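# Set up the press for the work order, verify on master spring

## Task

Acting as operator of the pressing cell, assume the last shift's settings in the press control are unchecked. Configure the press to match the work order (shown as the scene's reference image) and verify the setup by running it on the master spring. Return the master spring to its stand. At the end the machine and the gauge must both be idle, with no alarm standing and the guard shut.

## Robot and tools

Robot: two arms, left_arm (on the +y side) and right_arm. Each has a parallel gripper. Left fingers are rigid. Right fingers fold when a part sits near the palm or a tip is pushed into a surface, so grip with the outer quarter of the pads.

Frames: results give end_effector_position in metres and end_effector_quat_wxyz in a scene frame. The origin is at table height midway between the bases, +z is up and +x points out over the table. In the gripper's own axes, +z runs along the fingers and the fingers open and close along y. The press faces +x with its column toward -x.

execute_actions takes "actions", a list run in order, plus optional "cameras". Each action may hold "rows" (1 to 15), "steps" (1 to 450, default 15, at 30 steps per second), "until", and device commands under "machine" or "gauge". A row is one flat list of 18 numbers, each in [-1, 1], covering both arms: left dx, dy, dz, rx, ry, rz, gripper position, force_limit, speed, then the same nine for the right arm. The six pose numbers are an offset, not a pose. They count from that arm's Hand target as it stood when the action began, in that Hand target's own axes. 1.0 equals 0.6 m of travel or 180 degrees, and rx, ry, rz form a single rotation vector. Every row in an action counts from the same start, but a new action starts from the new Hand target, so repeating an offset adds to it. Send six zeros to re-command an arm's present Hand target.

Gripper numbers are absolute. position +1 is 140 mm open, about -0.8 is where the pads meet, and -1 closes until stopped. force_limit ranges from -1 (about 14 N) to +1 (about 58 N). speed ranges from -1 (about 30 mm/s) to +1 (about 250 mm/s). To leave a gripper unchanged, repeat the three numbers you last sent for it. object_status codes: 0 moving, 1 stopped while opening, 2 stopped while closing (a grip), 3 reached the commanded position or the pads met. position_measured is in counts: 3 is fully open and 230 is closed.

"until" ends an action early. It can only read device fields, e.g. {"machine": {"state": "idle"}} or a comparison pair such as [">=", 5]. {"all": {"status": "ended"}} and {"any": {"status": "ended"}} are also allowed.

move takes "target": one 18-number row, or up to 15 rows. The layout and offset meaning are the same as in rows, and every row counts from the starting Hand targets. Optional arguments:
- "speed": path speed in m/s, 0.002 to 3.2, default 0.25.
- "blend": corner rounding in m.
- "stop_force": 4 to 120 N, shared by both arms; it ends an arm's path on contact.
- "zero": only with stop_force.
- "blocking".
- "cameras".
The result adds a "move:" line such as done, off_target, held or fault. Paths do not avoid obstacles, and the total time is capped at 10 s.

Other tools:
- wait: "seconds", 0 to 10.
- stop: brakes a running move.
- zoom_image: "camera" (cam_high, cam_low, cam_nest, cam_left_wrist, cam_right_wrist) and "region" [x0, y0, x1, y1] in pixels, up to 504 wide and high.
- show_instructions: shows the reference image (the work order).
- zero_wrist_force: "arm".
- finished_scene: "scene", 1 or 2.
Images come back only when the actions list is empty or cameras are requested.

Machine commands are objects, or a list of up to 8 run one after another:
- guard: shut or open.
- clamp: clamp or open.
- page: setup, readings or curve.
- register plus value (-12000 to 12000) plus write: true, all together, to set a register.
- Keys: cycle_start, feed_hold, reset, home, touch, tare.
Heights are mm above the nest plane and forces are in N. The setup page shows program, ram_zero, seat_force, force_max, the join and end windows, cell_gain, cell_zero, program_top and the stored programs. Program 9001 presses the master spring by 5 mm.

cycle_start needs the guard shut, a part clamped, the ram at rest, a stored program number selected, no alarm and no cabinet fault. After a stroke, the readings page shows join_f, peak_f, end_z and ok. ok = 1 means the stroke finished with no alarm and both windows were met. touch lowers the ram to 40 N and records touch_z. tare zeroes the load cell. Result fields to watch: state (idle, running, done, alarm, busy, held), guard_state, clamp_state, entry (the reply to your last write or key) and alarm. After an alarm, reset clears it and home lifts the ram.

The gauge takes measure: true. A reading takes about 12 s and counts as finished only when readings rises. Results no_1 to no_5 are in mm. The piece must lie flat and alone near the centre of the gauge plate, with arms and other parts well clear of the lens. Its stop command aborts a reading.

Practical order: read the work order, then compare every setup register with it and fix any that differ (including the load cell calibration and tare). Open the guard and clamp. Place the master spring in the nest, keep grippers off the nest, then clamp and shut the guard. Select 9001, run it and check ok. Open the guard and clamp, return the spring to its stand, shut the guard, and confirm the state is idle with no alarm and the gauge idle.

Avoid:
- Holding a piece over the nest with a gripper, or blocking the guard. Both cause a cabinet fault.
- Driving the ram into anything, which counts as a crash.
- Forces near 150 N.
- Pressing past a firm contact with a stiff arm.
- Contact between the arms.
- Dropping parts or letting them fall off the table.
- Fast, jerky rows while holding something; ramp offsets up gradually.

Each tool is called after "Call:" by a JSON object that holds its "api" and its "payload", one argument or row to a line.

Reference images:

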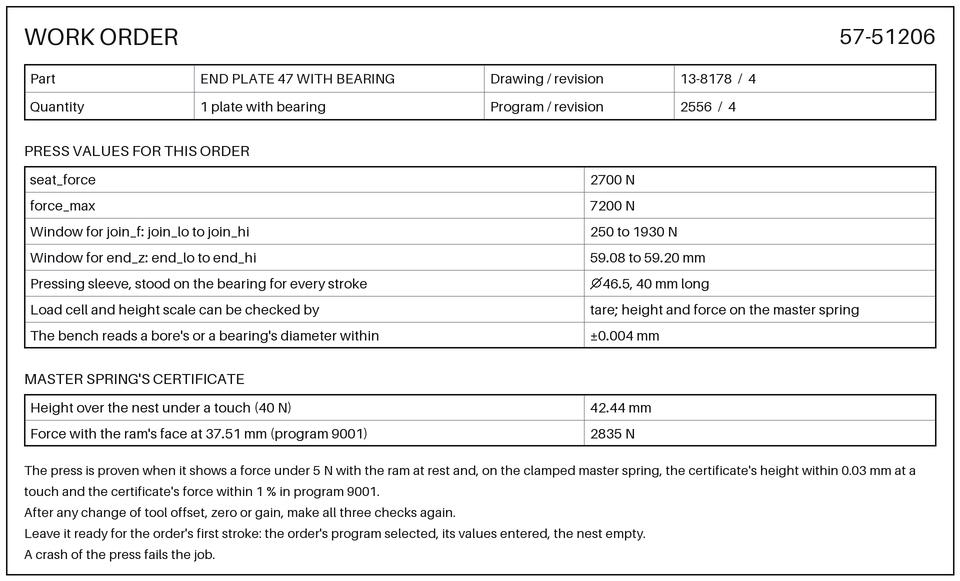

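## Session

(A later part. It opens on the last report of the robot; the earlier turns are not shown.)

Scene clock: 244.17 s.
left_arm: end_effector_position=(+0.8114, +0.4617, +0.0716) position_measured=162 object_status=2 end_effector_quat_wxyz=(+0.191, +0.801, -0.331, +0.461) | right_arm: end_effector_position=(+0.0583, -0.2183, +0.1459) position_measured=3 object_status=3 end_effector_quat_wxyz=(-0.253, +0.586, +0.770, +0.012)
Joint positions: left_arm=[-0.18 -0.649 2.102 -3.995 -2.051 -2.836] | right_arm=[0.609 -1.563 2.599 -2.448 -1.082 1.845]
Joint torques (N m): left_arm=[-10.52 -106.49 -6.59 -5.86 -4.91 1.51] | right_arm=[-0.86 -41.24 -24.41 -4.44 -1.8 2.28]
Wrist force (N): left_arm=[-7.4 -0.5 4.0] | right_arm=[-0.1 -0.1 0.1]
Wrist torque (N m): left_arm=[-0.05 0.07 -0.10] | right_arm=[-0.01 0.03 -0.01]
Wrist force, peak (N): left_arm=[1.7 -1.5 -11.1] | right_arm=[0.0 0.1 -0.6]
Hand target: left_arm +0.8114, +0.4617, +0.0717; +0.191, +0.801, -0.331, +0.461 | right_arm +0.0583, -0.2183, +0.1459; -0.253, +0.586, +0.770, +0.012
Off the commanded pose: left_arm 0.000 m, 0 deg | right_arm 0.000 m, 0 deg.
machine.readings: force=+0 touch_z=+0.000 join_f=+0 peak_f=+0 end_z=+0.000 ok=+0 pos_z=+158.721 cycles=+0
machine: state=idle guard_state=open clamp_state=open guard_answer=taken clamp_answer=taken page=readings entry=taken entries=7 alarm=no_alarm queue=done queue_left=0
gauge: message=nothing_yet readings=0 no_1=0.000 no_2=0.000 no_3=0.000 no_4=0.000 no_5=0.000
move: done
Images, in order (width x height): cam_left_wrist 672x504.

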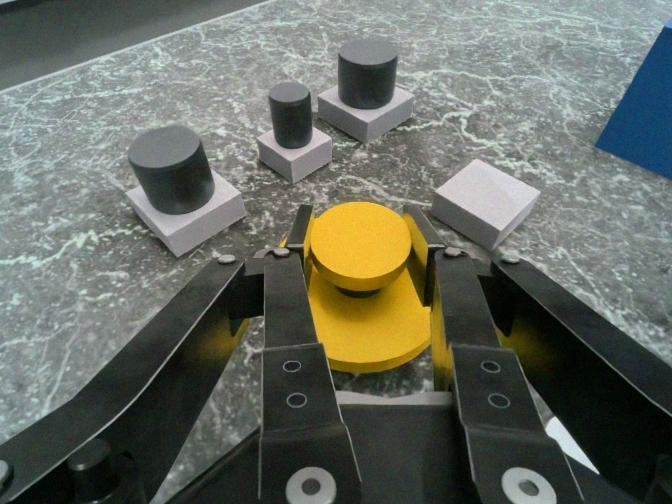

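Call:
{"api": "move", "payload": {
  "target": [
    [0.2598,0,-0.15,0,0,0,-1,0.5,-1,0,0,0,0,0,0,1,1,1],
    [0.2542,0.3925,-0.16,-0.2165,0,0.125,-1,0.5,-1,0,0,0,0,0,0,1,1,1]
  ],
  "speed": 0.15,
  "blend": 0.03,
  "cameras": ["all"]
}}

Scene clock: 264.97 s.
left_arm: end_effector_position=(+0.6403, +0.2997, +0.2519) position_measured=162 object_status=2 end_effector_quat_wxyz=(+0.354, +0.613, -0.612, +0.353) | right_arm: end_effector_position=(+0.0583, -0.2183, +0.1459) position_measured=3 object_status=3 end_effector_quat_wxyz=(-0.253, +0.586, +0.770, +0.012)
Joint positions: left_arm=[-0.278 -1.06 2.164 -3.172 -2.535 -2.157] | right_arm=[0.609 -1.563 2.599 -2.448 -1.082 1.845]
Joint torques (N m): left_arm=[-11.22 -96.04 -34.18 -5.23 -7.84 2.49] | right_arm=[-1.3 -42.82 -25.25 -4.51 -1.97 2.54]
Wrist force (N): left_arm=[-6.6 0.3 3.9] | right_arm=[-0.4 0.3 0.1]
Wrist torque (N m): left_arm=[0.12 -0.11 -0.09] | right_arm=[0.07 0.09 0.00]
Wrist force, peak (N): left_arm=[-9.8 -0.3 5.0] | right_arm=[-0.5 -0.3 -0.5]
Hand target: left_arm +0.6403, +0.2997, +0.2519; +0.354, +0.613, -0.612, +0.353 | right_arm +0.0583, -0.2183, +0.1459; -0.253, +0.586, +0.770, +0.012
Off the commanded pose: left_arm 0.000 m, 0 deg | right_arm 0.000 m, 0 deg.
machine.readings: force=+0 touch_z=+0.000 join_f=+0 peak_f=+0 end_z=+0.000 ok=+0 pos_z=+158.721 cycles=+0
machine: state=idle guard_state=open clamp_state=open guard_answer=taken clamp_answer=taken page=readings entry=taken entries=7 alarm=no_alarm queue=done queue_left=0
gauge: message=nothing_yet readings=0 no_1=0.000 no_2=0.000 no_3=0.000 no_4=0.000 no_5=0.000
move: done

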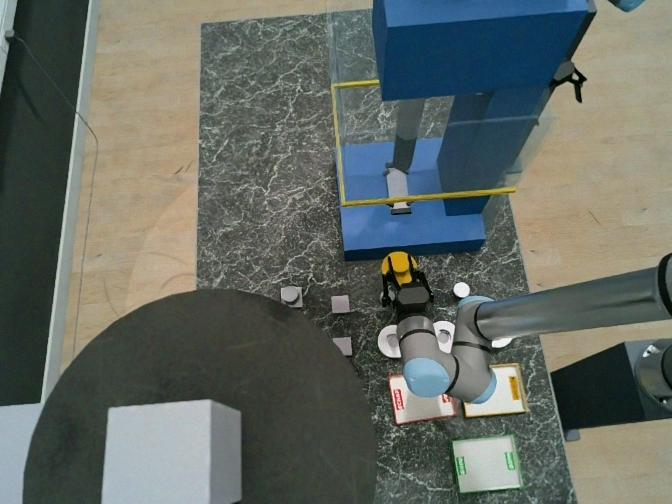

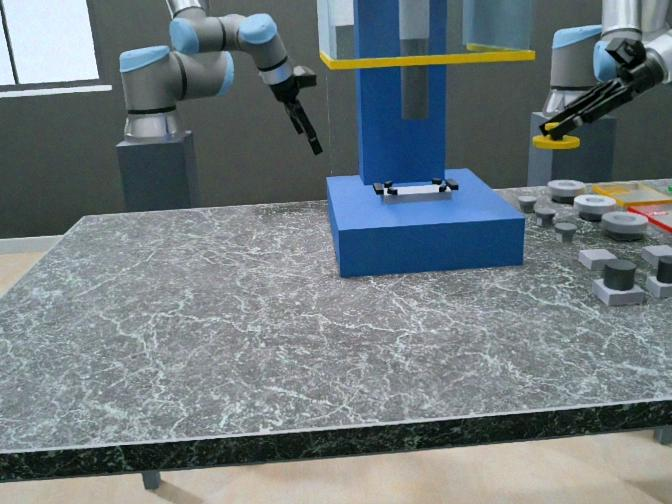

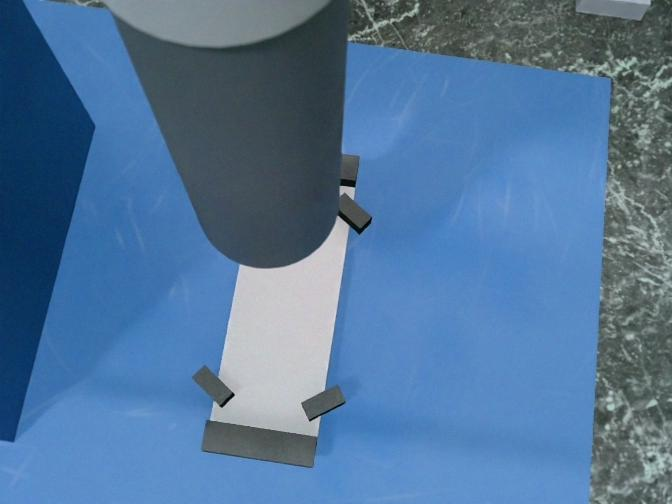

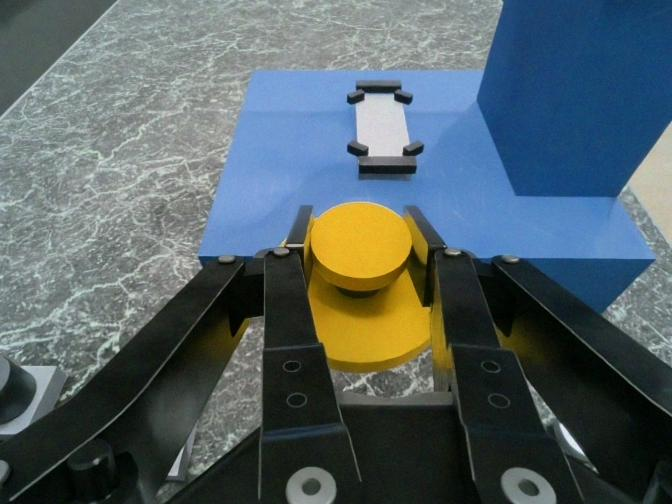

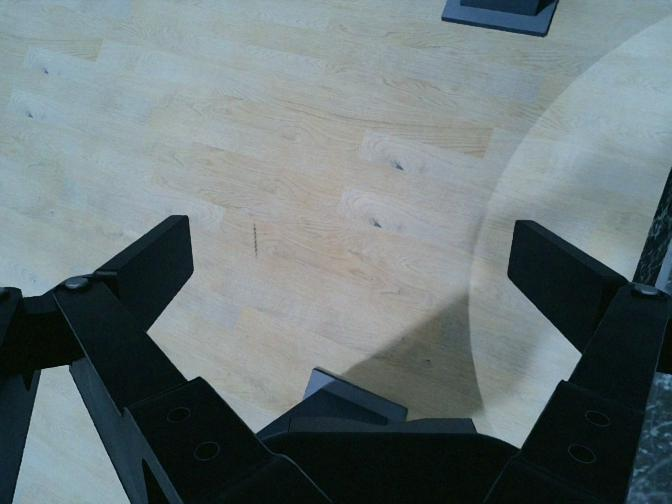

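Call:
{"api": "move", "payload": {
  "target": [0.08,0.0833,0.3387,0,0,0,-1,0.5,-1,0,0,0,0,0,0,1,1,1],
  "speed": 0.12,
  "cameras": ["all"]
}}

Scene clock: 292.93 s.
left_arm: end_effector_position=(+0.5905, +0.0998, +0.1918) position_measured=162 object_status=2 end_effector_quat_wxyz=(+0.354, +0.613, -0.612, +0.353) | right_arm: end_effector_position=(+0.0583, -0.2183, +0.1459) position_measured=3 object_status=3 end_effector_quat_wxyz=(-0.253, +0.586, +0.770, +0.012)
Joint positions: left_arm=[-0.584 -0.891 2.13 -3.601 -2.349 -2.537] | right_arm=[0.609 -1.563 2.599 -2.448 -1.082 1.845]
Joint torques (N m): left_arm=[-15.66 -69.08 -28.06 -9.76 0.68 -3.74] | right_arm=[-0.69 -41.93 -24.86 -4.59 -1.93 2.63]
Wrist force (N): left_arm=[-7.5 -0.3 4.3] | right_arm=[0.0 -0.2 0.1]
Wrist torque (N m): left_arm=[-0.04 0.09 0.14] | right_arm=[-0.04 0.01 -0.01]
Wrist force, peak (N): left_arm=[-7.1 0.6 6.3] | right_arm=[-0.3 0.5 -0.6]
Hand target: left_arm +0.5905, +0.0997, +0.1918; +0.354, +0.613, -0.612, +0.353 | right_arm +0.0583, -0.2183, +0.1459; -0.253, +0.586, +0.770, +0.012
Off the commanded pose: left_arm 0.000 m, 0 deg | right_arm 0.000 m, 0 deg.
machine.readings: force=+0 touch_z=+0.000 join_f=+0 peak_f=+0 end_z=+0.000 ok=+0 pos_z=+158.721 cycles=+0
machine: state=idle guard_state=open clamp_state=open guard_answer=taken clamp_answer=taken page=readings entry=taken entries=7 alarm=no_alarm queue=done queue_left=0
gauge: message=nothing_yet readings=0 no_1=0.000 no_2=0.000 no_3=0.000 no_4=0.000 no_5=0.000
move: done

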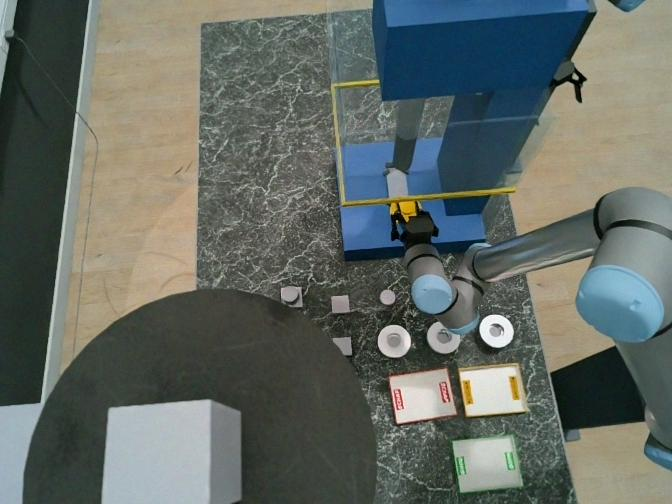

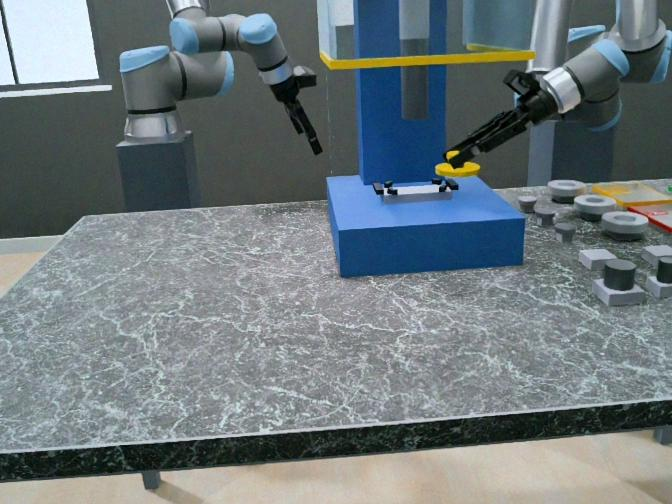

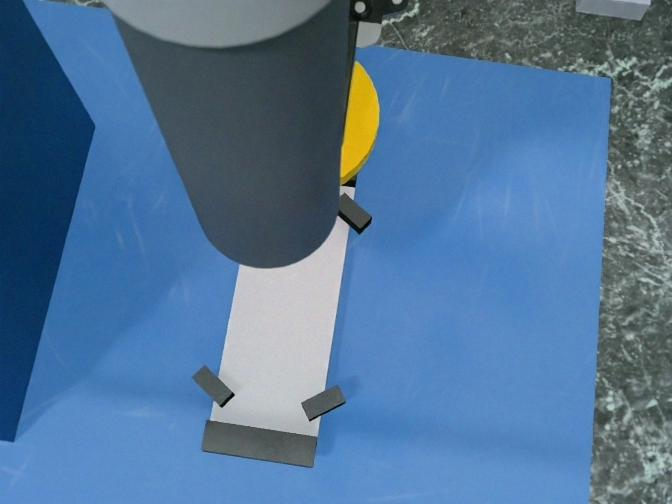

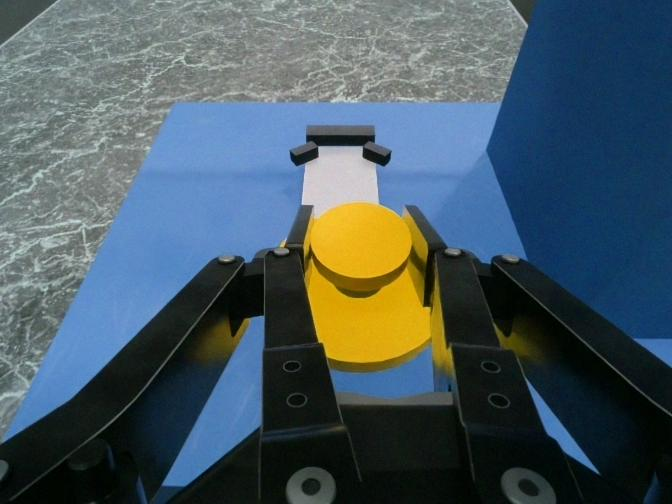

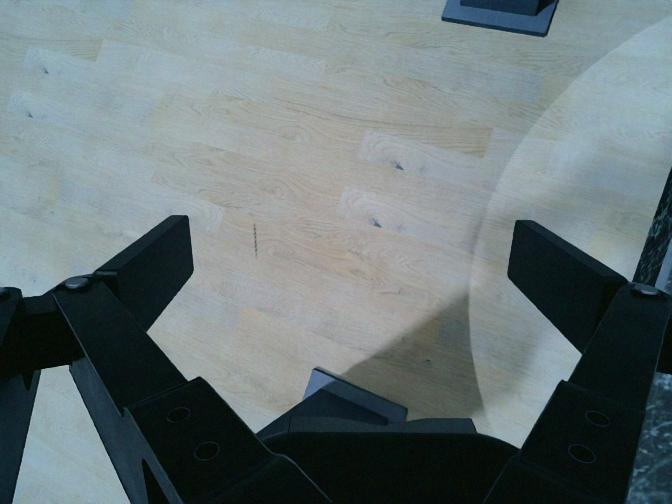

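Call:
{"api": "zoom_image", "payload": {
  "camera": "cam_low",
  "region": [320, 90, 540, 280]
}}

Call:
{"api": "zoom_image", "payload": {
  "camera": "cam_high",
  "region": [340, 100, 500, 270]
}}

Scaled by 2.291 from the camera's 672x504 image, which has a finer 960x720 frame.

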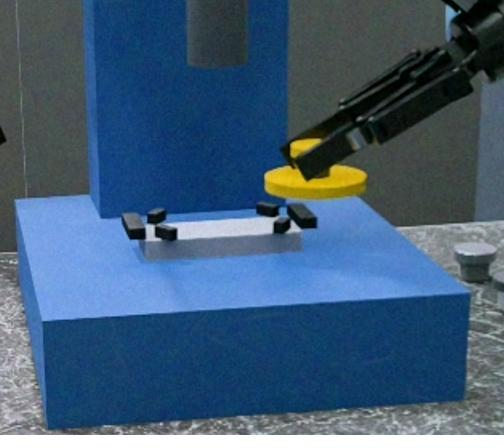

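Scaled by 2.965 from the camera's 672x504 image, which has a finer 960x720 frame.

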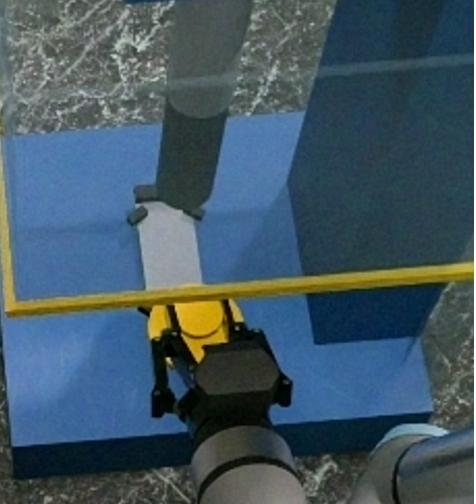

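Call:
{"api": "move", "payload": {
  "target": [0.0355,-0.01,0.095,0,0,0,-1,0.5,-1,0,0,0,0,0,0,1,1,1],
  "speed": 0.08,
  "cameras": ["all"]
}}

Call:
{"api": "zoom_image", "payload": {
  "camera": "cam_low",
  "region": [320, 90, 540, 280]
}}

Call:
{"api": "zoom_image", "payload": {
  "camera": "cam_left_wrist",
  "region": [230, 80, 480, 280]
}}

Scene clock: 330.23 s.
left_arm: end_effector_position=(+0.5965, +0.0398, +0.1817) position_measured=162 object_status=2 end_effector_quat_wxyz=(+0.354, +0.613, -0.612, +0.353) | right_arm: end_effector_position=(+0.0583, -0.2183, +0.1459) position_measured=3 object_status=3 end_effector_quat_wxyz=(-0.253, +0.586, +0.770, +0.012)
Joint positions: left_arm=[-0.649 -0.846 2.061 -3.62 -2.301 -2.599] | right_arm=[0.609 -1.563 2.599 -2.448 -1.082 1.845]
Joint torques (N m): left_arm=[-11.98 -71.78 -28.12 -9.75 1.11 -2.87] | right_arm=[-1.27 -43.86 -24.09 -4.68 -2.07 2.41]
Wrist force (N): left_arm=[-7.1 -0.3 3.8] | right_arm=[-0.3 0.1 -0.2]
Wrist torque (N m): left_arm=[-0.01 0.03 0.10] | right_arm=[0.02 0.06 0.00]
Wrist force, peak (N): left_arm=[-8.0 0.1 4.7] | right_arm=[-0.2 0.1 -0.8]
Hand target: left_arm +0.5965, +0.0397, +0.1817; +0.354, +0.613, -0.612, +0.353 | right_arm +0.0583, -0.2183, +0.1459; -0.253, +0.586, +0.770, +0.012
Off the commanded pose: left_arm 0.000 m, 0 deg | right_arm 0.000 m, 0 deg.
machine.readings: force=+0 touch_z=+0.000 join_f=+0 peak_f=+0 end_z=+0.000 ok=+0 pos_z=+158.721 cycles=+0
machine: state=idle guard_state=open clamp_state=open guard_answer=taken clamp_answer=taken page=readings entry=taken entries=7 alarm=no_alarm queue=done queue_left=0
gauge: message=nothing_yet readings=0 no_1=0.000 no_2=0.000 no_3=0.000 no_4=0.000 no_5=0.000
move: done

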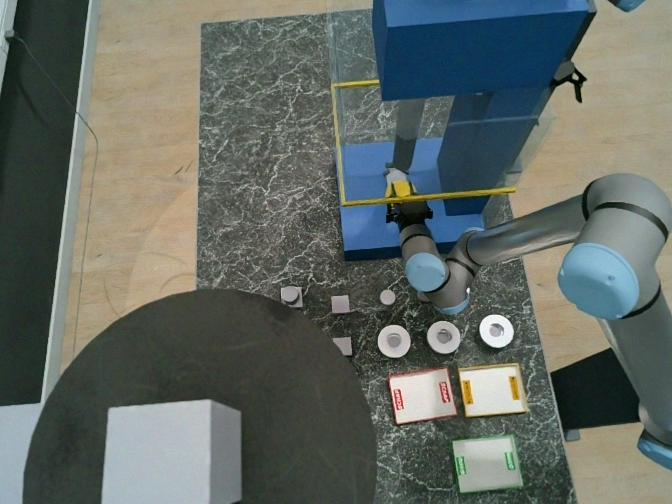

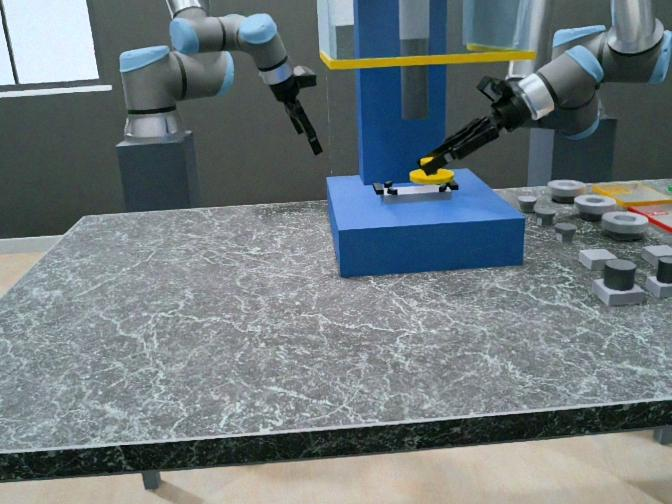

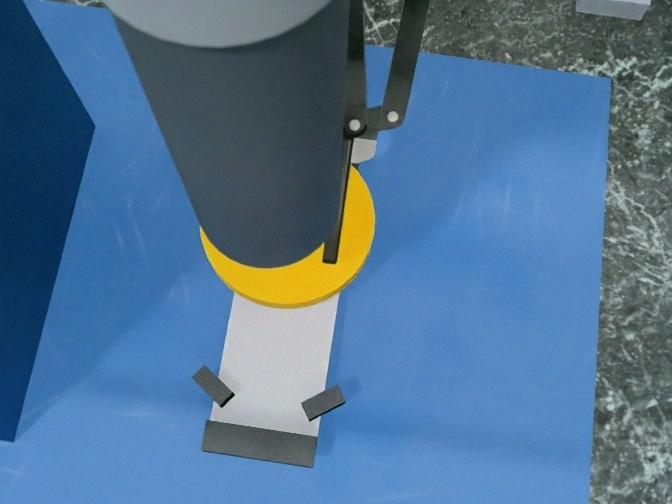

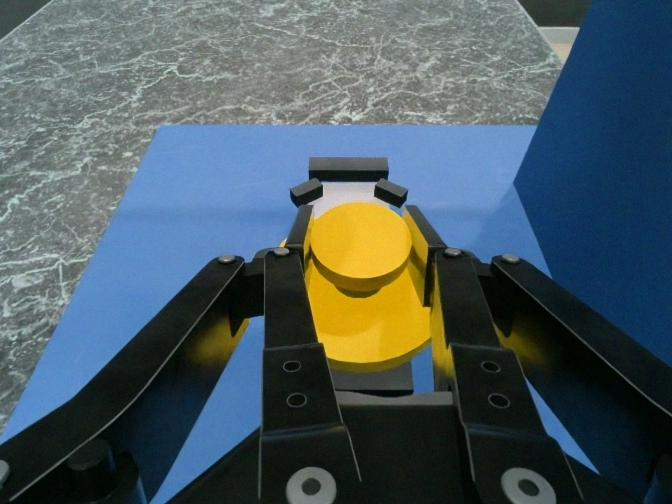

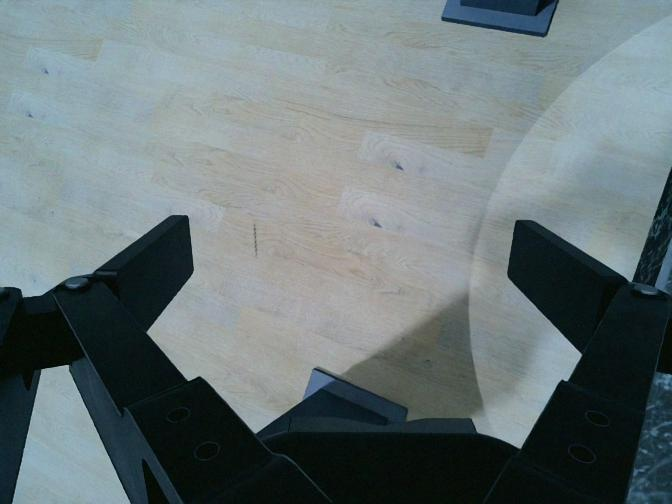

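Scaled by 2.291 from the camera's 672x504 image, which has a finer 960x720 frame.

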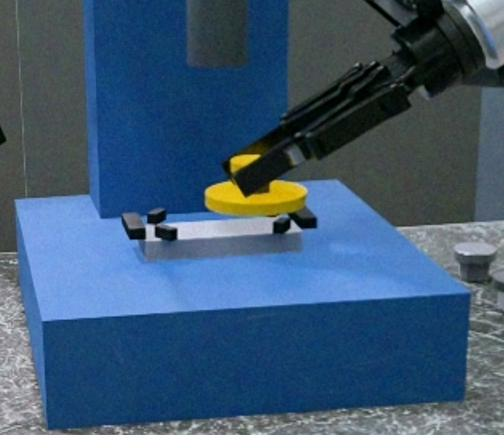

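Scaled by 2.016 from the camera's 672x504 image, which has a finer 960x720 frame.

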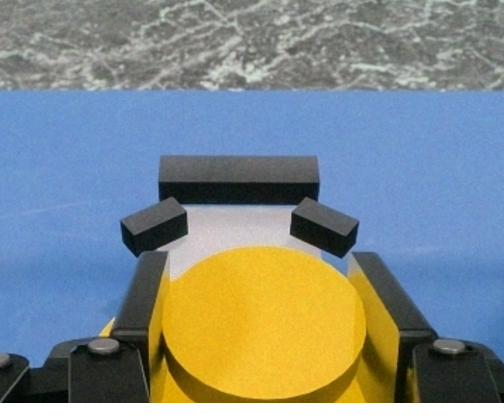

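Call:
{"api": "move", "payload": {
  "target": [0.0228,-0.0033,0.0561,0,0,0,-1,0.5,-1,0,0,0,0,0,0,1,1,1],
  "speed": 0.06,
  "cameras": ["all"]
}}

Call:
{"api": "zoom_image", "payload": {
  "camera": "cam_low",
  "region": [320, 90, 540, 280]
}}

Call:
{"api": "zoom_image", "payload": {
  "camera": "cam_left_wrist",
  "region": [230, 150, 480, 400]
}}

Scene clock: 347.30 s.
left_arm: end_effector_position=(+0.5985, +0.0039, +0.1767) position_measured=162 object_status=2 end_effector_quat_wxyz=(+0.354, +0.613, -0.612, +0.353) | right_arm: end_effector_position=(+0.0583, -0.2183, +0.1459) position_measured=3 object_status=3 end_effector_quat_wxyz=(-0.253, +0.586, +0.770, +0.012)
Joint positions: left_arm=[-0.686 -0.821 2.02 -3.625 -2.273 -2.631] | right_arm=[0.609 -1.563 2.599 -2.448 -1.082 1.845]
Joint torques (N m): left_arm=[-8.41 -75.27 -30.2 -9.75 0.65 -3.16] | right_arm=[0.31 -42.76 -24.48 -4.61 -1.73 2.56]
Wrist force (N): left_arm=[-7.1 0.4 4.0] | right_arm=[-0.1 -0.2 -0.4]
Wrist torque (N m): left_arm=[0.13 0.06 0.07] | right_arm=[-0.05 0.03 -0.01]
Wrist force, peak (N): left_arm=[-7.7 0.1 4.3] | right_arm=[-0.9 -0.2 -0.2]
Hand target: left_arm +0.5985, +0.0038, +0.1767; +0.354, +0.613, -0.612, +0.353 | right_arm +0.0583, -0.2183, +0.1459; -0.253, +0.586, +0.770, +0.012
Off the commanded pose: left_arm 0.000 m, 0 deg | right_arm 0.000 m, 0 deg.
machine.readings: force=+0 touch_z=+0.000 join_f=+0 peak_f=+0 end_z=+0.000 ok=+0 pos_z=+158.721 cycles=+0
machine: state=idle guard_state=open clamp_state=open guard_answer=taken clamp_answer=taken page=readings entry=taken entries=7 alarm=no_alarm queue=done queue_left=0
gauge: message=nothing_yet readings=0 no_1=0.000 no_2=0.000 no_3=0.000 no_4=0.000 no_5=0.000
move: done

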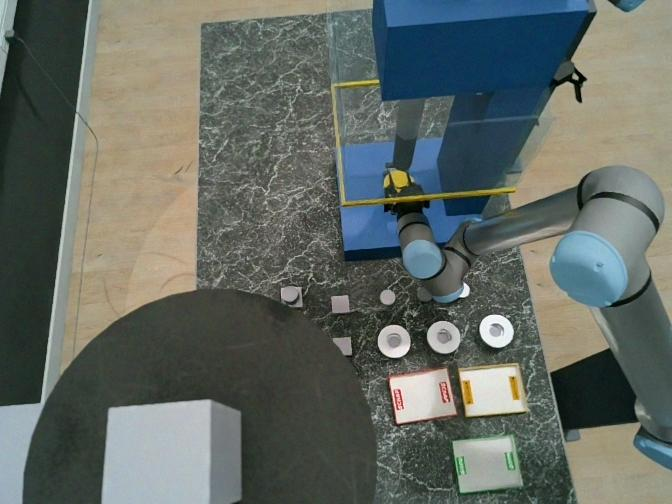

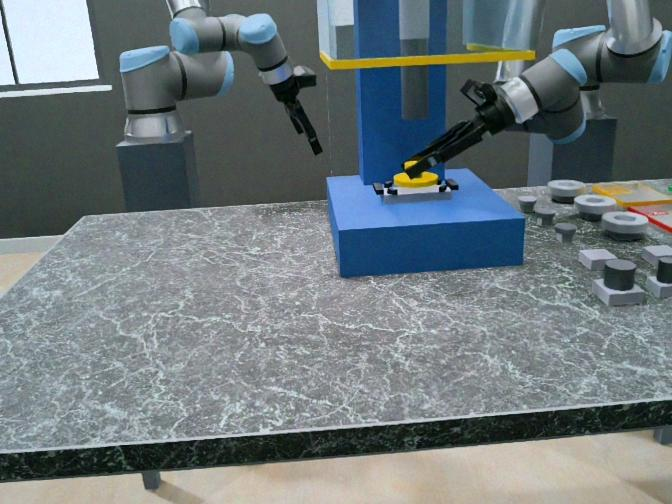

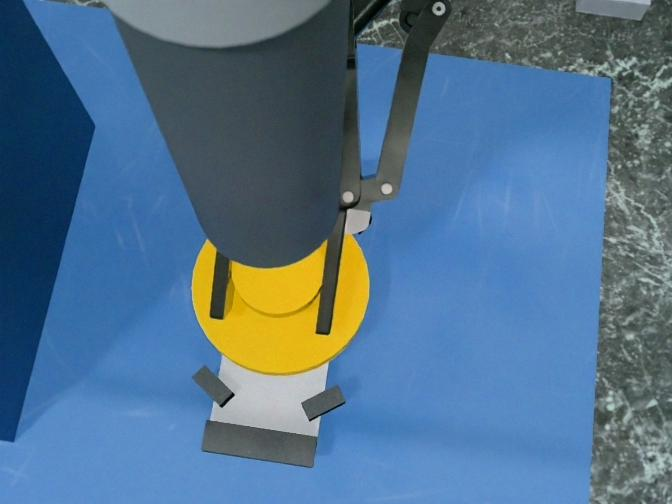

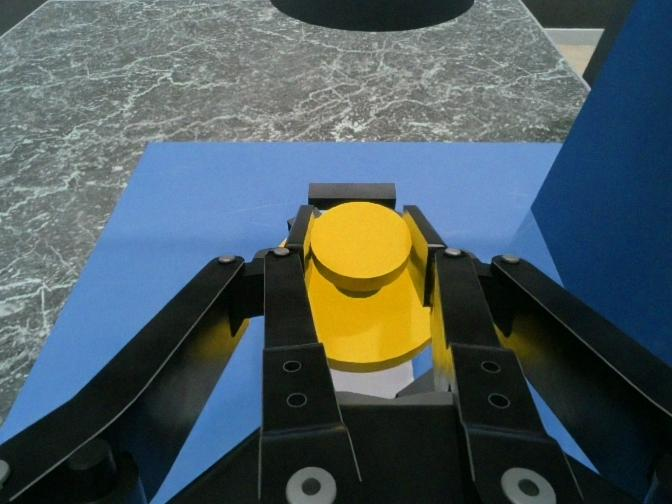

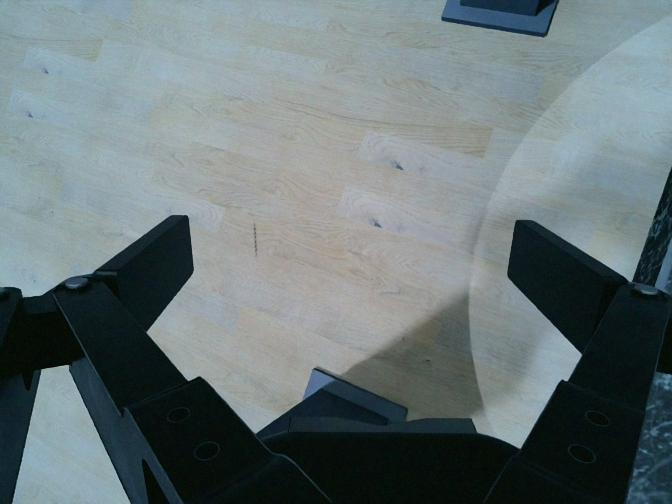

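Scaled by 2.291 from the camera's 672x504 image, which has a finer 960x720 frame.

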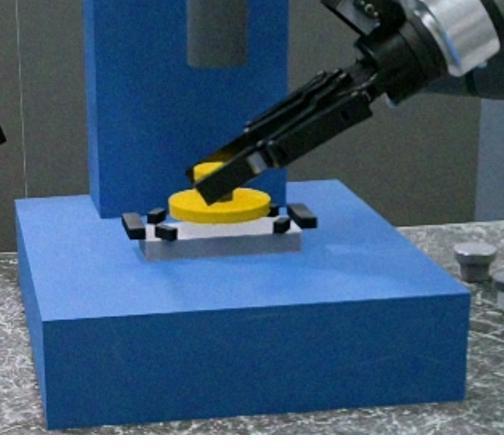

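Scaled by 2.016 from the camera's 672x504 image, which has a finer 960x720 frame.

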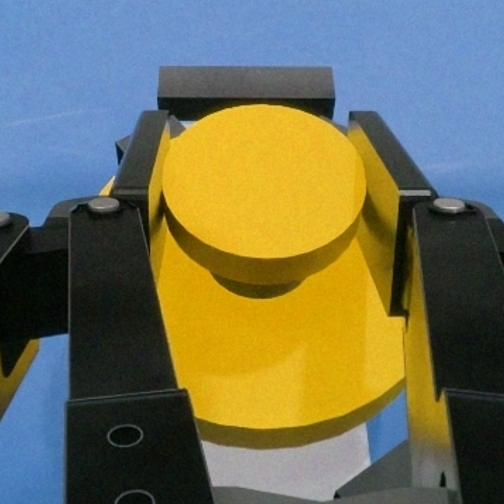

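Call:
{"api": "move", "payload": {
  "target": [-0.0433,0,0.025,0,0,0,-1,0.5,-1,0,0,0,0,0,0,1,1,1],
  "speed": 0.01,
  "stop_force": 6,
  "cameras": ["cam_low","cam_nest","cam_left_wrist"]
}}

Call:
{"api": "zoom_image", "payload": {
  "camera": "cam_low",
  "region": [320, 90, 540, 280]
}}

Scene clock: 368.30 s.
left_arm: end_effector_position=(+0.5985, +0.0038, +0.1602) position_measured=162 object_status=2 end_effector_quat_wxyz=(+0.354, +0.613, -0.612, +0.353) | right_arm: end_effector_position=(+0.0583, -0.2183, +0.1459) position_measured=3 object_status=3 end_effector_quat_wxyz=(-0.253, +0.586, +0.770, +0.012)
Joint positions: left_arm=[-0.687 -0.793 2.015 -3.648 -2.273 -2.632] | right_arm=[0.609 -1.563 2.599 -2.448 -1.082 1.845]
Joint torques (N m): left_arm=[-9.26 -107.82 -13.24 -5.11 1.05 -1.06] | right_arm=[-0.49 -41.22 -24.38 -4.48 -1.73 2.32]
Wrist force (N): left_arm=[-3.0 -0.8 3.4] | right_arm=[-0.2 -0.1 0.0]
Wrist torque (N m): left_arm=[0.04 0.04 0.21] | right_arm=[-0.01 0.06 -0.01]
Wrist force, peak (N): left_arm=[1.6 5.3 -8.7] | right_arm=[-0.5 -0.1 -0.7]
Hand target: left_arm +0.5985, +0.0038, +0.1602; +0.354, +0.613, -0.612, +0.353 (not the last commanded pose) | right_arm +0.0583, -0.2183, +0.1459; -0.253, +0.586, +0.770, +0.012
Off the commanded pose: left_arm 0.014 m, 0 deg | right_arm 0.000 m, 0 deg.
machine.readings: force=+0 touch_z=+0.000 join_f=+0 peak_f=+0 end_z=+0.000 ok=+0 pos_z=+158.721 cycles=+0
machine: state=idle guard_state=open clamp_state=open guard_answer=taken clamp_answer=taken page=readings entry=taken entries=7 alarm=no_alarm queue=done queue_left=0
gauge: message=nothing_yet readings=0 no_1=0.000 no_2=0.000 no_3=0.000 no_4=0.000 no_5=0.000
move: contact (left_arm)
Images, in order (width x height): cam_low 672x504, cam_nest 672x504, cam_left_wrist 672x504.

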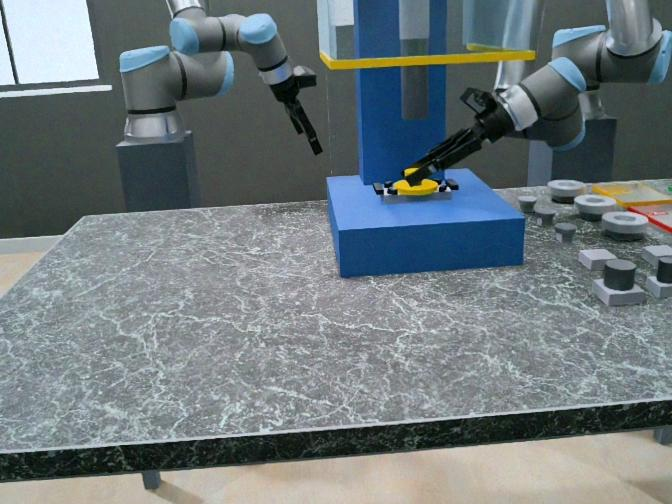

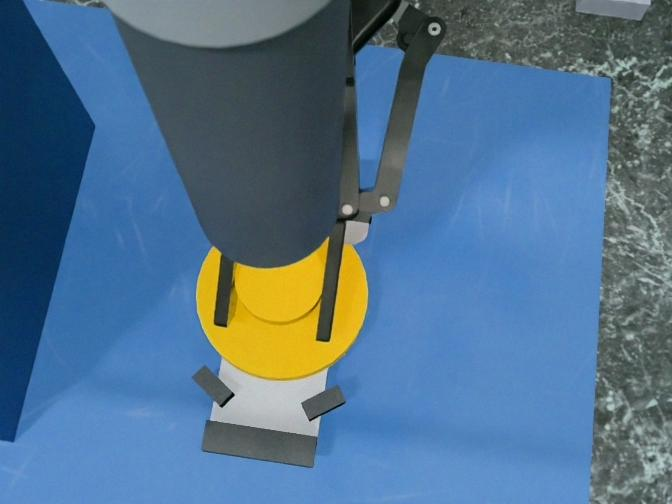

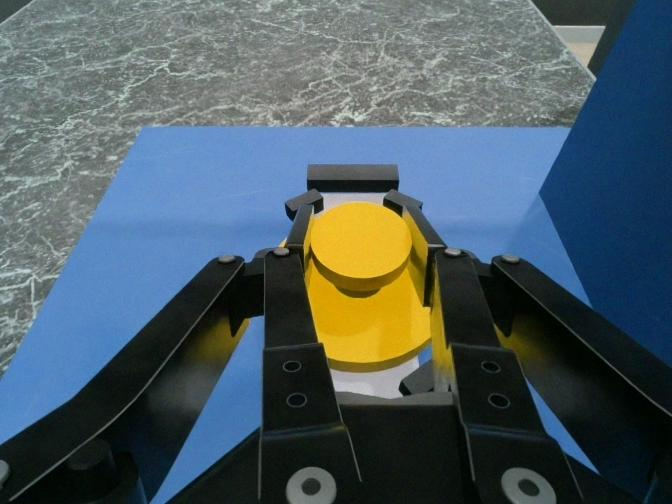

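Scaled by 2.291 from the camera's 672x504 image, which has a finer 960x720 frame.

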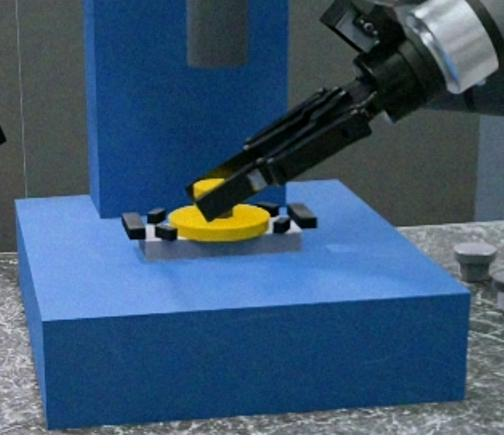

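Call:
{"api": "move", "payload": {
  "target": [-0.0043,0,0.0025,0,0,0,-1,0.5,-1,0,0,0,0,0,0,1,1,1],
  "speed": 0.005,
  "stop_force": 5
}}

Call:
{"api": "execute_actions", "payload": {
  "actions": [
    {"rows":[[0,0,0,0,0,0,0.6,0.5,-1,0,0,0,0,0,0,1,1,1]],"steps":90}
  ],
  "cameras": ["cam_low","cam_nest","cam_left_wrist"]
}}

Call:
{"api": "zoom_image", "payload": {
  "camera": "cam_low",
  "region": [320, 90, 540, 280]
}}

Scene clock: 379.57 s.
left_arm: end_effector_position=(+0.5985, +0.0038, +0.1600) position_measured=162 object_status=2 end_effector_quat_wxyz=(+0.354, +0.613, -0.612, +0.353) | right_arm: end_effector_position=(+0.0583, -0.2183, +0.1459) position_measured=3 object_status=3 end_effector_quat_wxyz=(-0.253, +0.586, +0.770, +0.012)
Joint positions: left_arm=[-0.687 -0.792 2.015 -3.648 -2.273 -2.632] | right_arm=[0.609 -1.563 2.599 -2.448 -1.082 1.845]
Joint torques (N m): left_arm=[1.53 -100.51 -15.49 -2.21 1.52 -1.63] | right_arm=[-1.37 -42.3 -23.95 -4.23 -1.71 2.39]
Wrist force (N): left_arm=[0.9 2.5 -7.1] | right_arm=[-0.2 0.1 -0.1]
Wrist torque (N m): left_arm=[0.19 0.05 0.26] | right_arm=[0.01 0.06 -0.01]
Wrist force, peak (N): left_arm=[3.1 3.0 -10.5] | right_arm=[-0.3 -0.1 -0.8]
Hand target: left_arm +0.5985, +0.0038, +0.1600; +0.354, +0.613, -0.612, +0.353 (not the last commanded pose) | right_arm +0.0583, -0.2183, +0.1459; -0.253, +0.586, +0.770, +0.012
Off the commanded pose: left_arm 0.003 m, 0 deg | right_arm 0.000 m, 0 deg.
machine.readings: force=+0 touch_z=+0.000 join_f=+0 peak_f=+0 end_z=+0.000 ok=+0 pos_z=+158.721 cycles=+0
machine: state=idle guard_state=open clamp_state=open guard_answer=taken clamp_answer=taken page=readings entry=taken entries=7 alarm=no_alarm queue=done queue_left=0
gauge: message=nothing_yet readings=0 no_1=0.000 no_2=0.000 no_3=0.000 no_4=0.000 no_5=0.000
move: contact (left_arm)

Scene clock: 382.77 s.
left_arm: end_effector_position=(+0.5985, +0.0038, +0.1600) position_measured=53 object_status=3 end_effector_quat_wxyz=(+0.354, +0.613, -0.612, +0.353) | right_arm: end_effector_position=(+0.0583, -0.2183, +0.1459) position_measured=3 object_status=3 end_effector_quat_wxyz=(-0.253, +0.586, +0.770, +0.012)
Joint positions: left_arm=[-0.687 -0.792 2.015 -3.648 -2.273 -2.632] | right_arm=[0.609 -1.563 2.599 -2.448 -1.082 1.845]
Joint torques (N m): left_arm=[-0.3 -101.78 -13.32 -7.03 1.48 -1.88] | right_arm=[-1.83 -41.79 -23.31 -4.57 -1.6 2.28]
Wrist force (N): left_arm=[-0.9 -0.3 -0.1] | right_arm=[-0.1 0.0 0.1]
Wrist torque (N m): left_arm=[-0.03 0.16 0.08] | right_arm=[0.01 0.02 -0.01]
Wrist force, peak (N): left_arm=[0.9 2.4 -7.5] | right_arm=[0.1 0.0 -0.7]
Hand target: left_arm +0.5985, +0.0038, +0.1600; +0.354, +0.613, -0.612, +0.353 | right_arm +0.0583, -0.2183, +0.1459; -0.253, +0.586, +0.770, +0.012
Off the commanded pose: left_arm 0.000 m, 0 deg | right_arm 0.000 m, 0 deg.
machine.readings: force=+0 touch_z=+0.000 join_f=+0 peak_f=+0 end_z=+0.000 ok=+0 pos_z=+158.721 cycles=+0
machine: state=idle guard_state=open clamp_state=open guard_answer=taken clamp_answer=taken page=readings entry=taken entries=7 alarm=no_alarm queue=done queue_left=0
gauge: message=nothing_yet readings=0 no_1=0.000 no_2=0.000 no_3=0.000 no_4=0.000 no_5=0.000
Images, in order (width x height): cam_low 672x504, cam_nest 672x504, cam_left_wrist 672x504.

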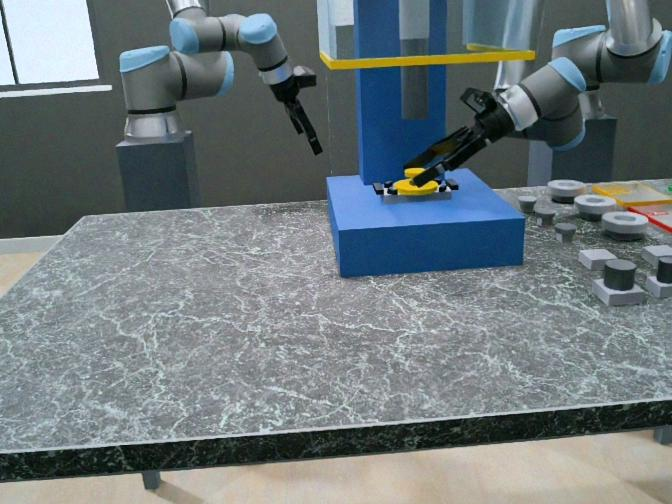

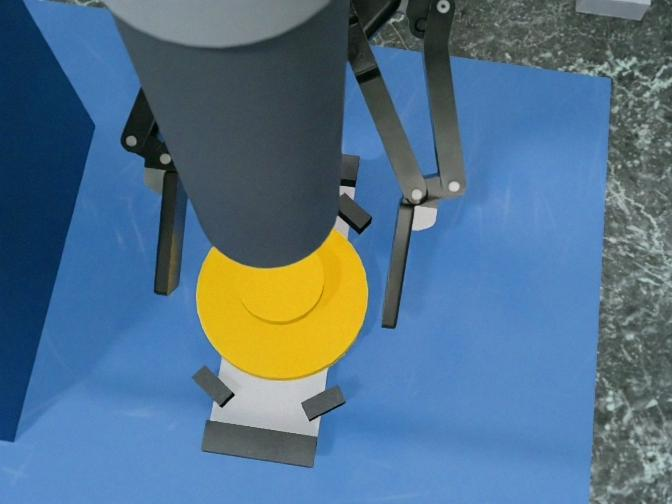

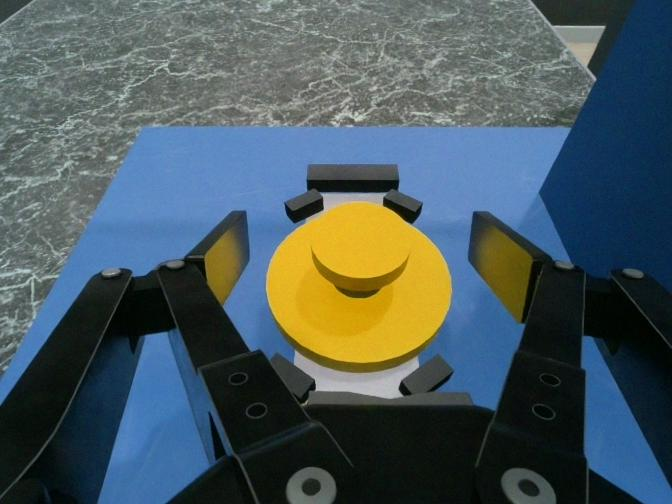

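Scaled by 2.291 from the camera's 672x504 image, which has a finer 960x720 frame.

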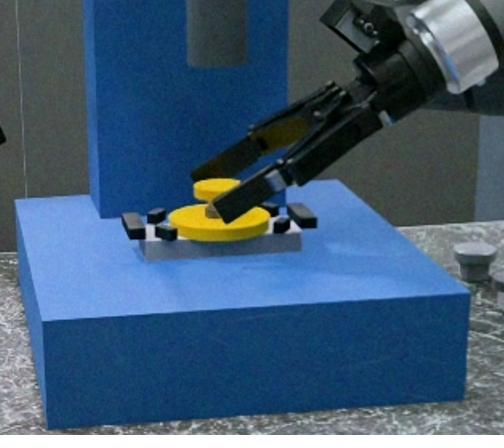

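Call:
{"api": "move", "payload": {
  "target": [-0.2667,0,-0.4619,0,0,0,0.6,0.5,-1,0,0,0,0,0,0,1,1,1],
  "speed": 0.2
}}

Call:
{"api": "execute_actions", "payload": {
  "actions": [
    {"machine":[{"clamp":"clamp"},{"guard":"shut"}],"steps":200,"until":{"all":{"status":"ended"}}}
  ],
  "cameras": ["cam_low","cam_nest","cam_high"]
}}

Scene clock: 398.13 s.
left_arm: end_effector_position=(+0.5981, +0.3238, +0.1602) position_measured=53 object_status=3 end_effector_quat_wxyz=(+0.354, +0.613, -0.612, +0.353) | right_arm: end_effector_position=(+0.0583, -0.2183, +0.1459) position_measured=3 object_status=3 end_effector_quat_wxyz=(-0.253, +0.586, +0.770, +0.012)
Joint positions: left_arm=[-0.262 -0.923 2.244 -3.37 -2.543 -2.132] | right_arm=[0.609 -1.563 2.599 -2.448 -1.082 1.845]
Joint torques (N m): left_arm=[9.59 -91.47 -14.25 -3.43 -6.46 2.67] | right_arm=[-1.33 -41.86 -23.79 -4.55 -1.41 2.4]
Wrist force (N): left_arm=[-0.3 -0.1 0.1] | right_arm=[-0.2 0.1 -0.1]
Wrist torque (N m): left_arm=[0.04 0.03 -0.13] | right_arm=[0.02 0.07 -0.01]
Wrist force, peak (N): left_arm=[-1.9 -0.1 -1.6] | right_arm=[0.1 -0.5 -0.7]
Hand target: left_arm +0.5982, +0.3238, +0.1602; +0.354, +0.613, -0.612, +0.353 | right_arm +0.0583, -0.2183, +0.1459; -0.253, +0.586, +0.770, +0.012
Off the commanded pose: left_arm 0.000 m, 0 deg | right_arm 0.000 m, 0 deg.
machine.readings: force=+0 touch_z=+0.000 join_f=+0 peak_f=+0 end_z=+0.000 ok=+0 pos_z=+158.721 cycles=+0
machine: state=idle guard_state=open clamp_state=open guard_answer=taken clamp_answer=taken page=readings entry=taken entries=7 alarm=no_alarm queue=done queue_left=0
gauge: message=nothing_yet readings=0 no_1=0.000 no_2=0.000 no_3=0.000 no_4=0.000 no_5=0.000
move: done

Scene clock: 402.33 s.
left_arm: end_effector_position=(+0.5982, +0.3238, +0.1602) position_measured=53 object_status=3 end_effector_quat_wxyz=(+0.354, +0.613, -0.612, +0.353) | right_arm: end_effector_position=(+0.0583, -0.2183, +0.1459) position_measured=3 object_status=3 end_effector_quat_wxyz=(-0.253, +0.586, +0.770, +0.012)
Joint positions: left_arm=[-0.262 -0.923 2.244 -3.37 -2.543 -2.132] | right_arm=[0.609 -1.563 2.599 -2.448 -1.082 1.845]
Joint torques (N m): left_arm=[7.37 -91.31 -20.94 -3.42 -6.32 2.61] | right_arm=[-0.99 -41.06 -23.75 -4.35 -1.74 2.62]
Wrist force (N): left_arm=[-0.3 0.2 0.3] | right_arm=[0.0 -0.1 0.0]
Wrist torque (N m): left_arm=[0.11 0.03 -0.12] | right_arm=[-0.03 0.01 0.00]
Wrist force, peak (N): left_arm=[-0.1 -0.1 1.0] | right_arm=[0.1 -0.4 -0.6]
Hand target: left_arm +0.5982, +0.3238, +0.1602; +0.354, +0.613, -0.612, +0.353 | right_arm +0.0583, -0.2183, +0.1459; -0.253, +0.586, +0.770, +0.012
Tool commands: left_gripper/position=+0.6 left_gripper/force_limit=+0.5 left_gripper/speed=-1.0 right_gripper/position=+1.0 right_gripper/force_limit=+1.0 right_gripper/speed=+1.0
Off the commanded pose: left_arm 0.000 m, 0 deg | right_arm 0.000 m, 0 deg.
machine.readings: force=+0 touch_z=+0.000 join_f=+0 peak_f=+0 end_z=+0.000 ok=+0 pos_z=+158.721 cycles=+0
machine: state=idle guard_state=shut clamp_state=clamped guard_answer=taken clamp_answer=taken page=readings entry=taken entries=7 alarm=no_alarm queue=done queue_left=0
gauge: message=nothing_yet readings=0 no_1=0.000 no_2=0.000 no_3=0.000 no_4=0.000 no_5=0.000
Images, in order (width x height): cam_high 672x504, cam_low 672x504, cam_nest 672x504.

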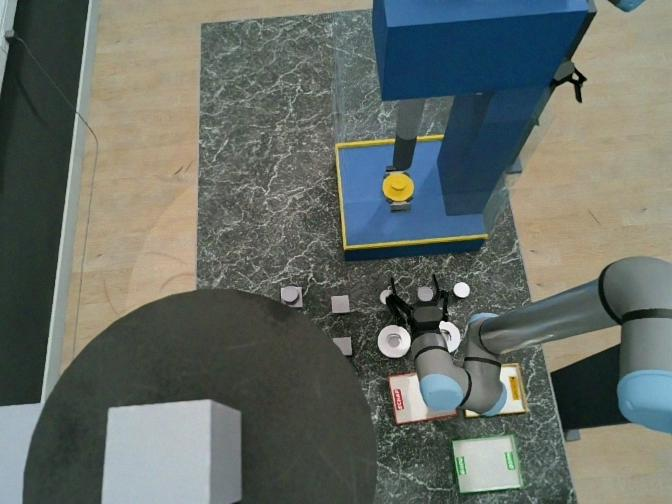

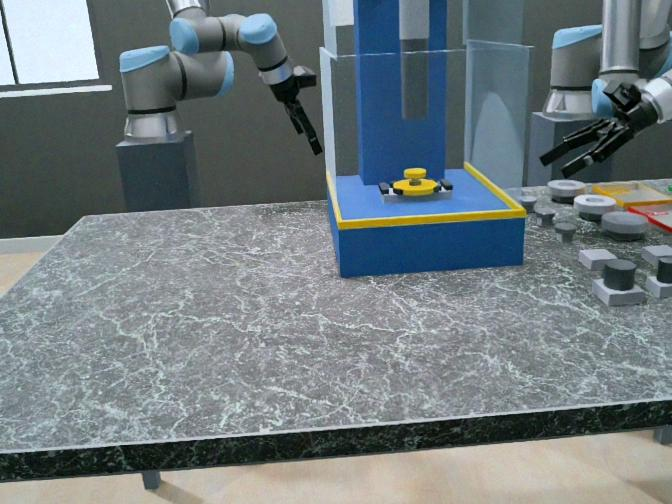

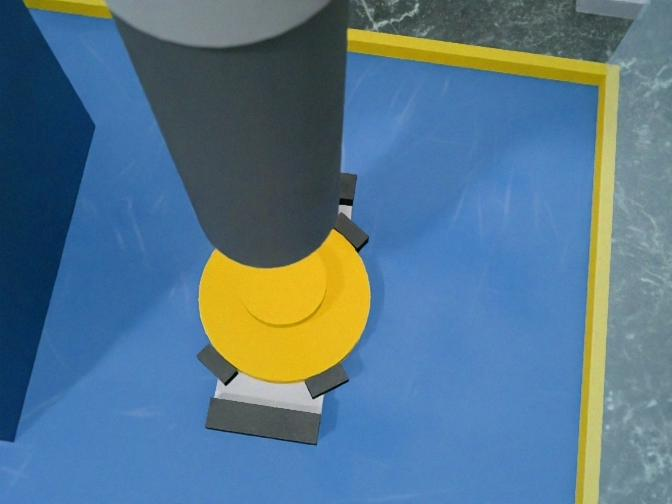

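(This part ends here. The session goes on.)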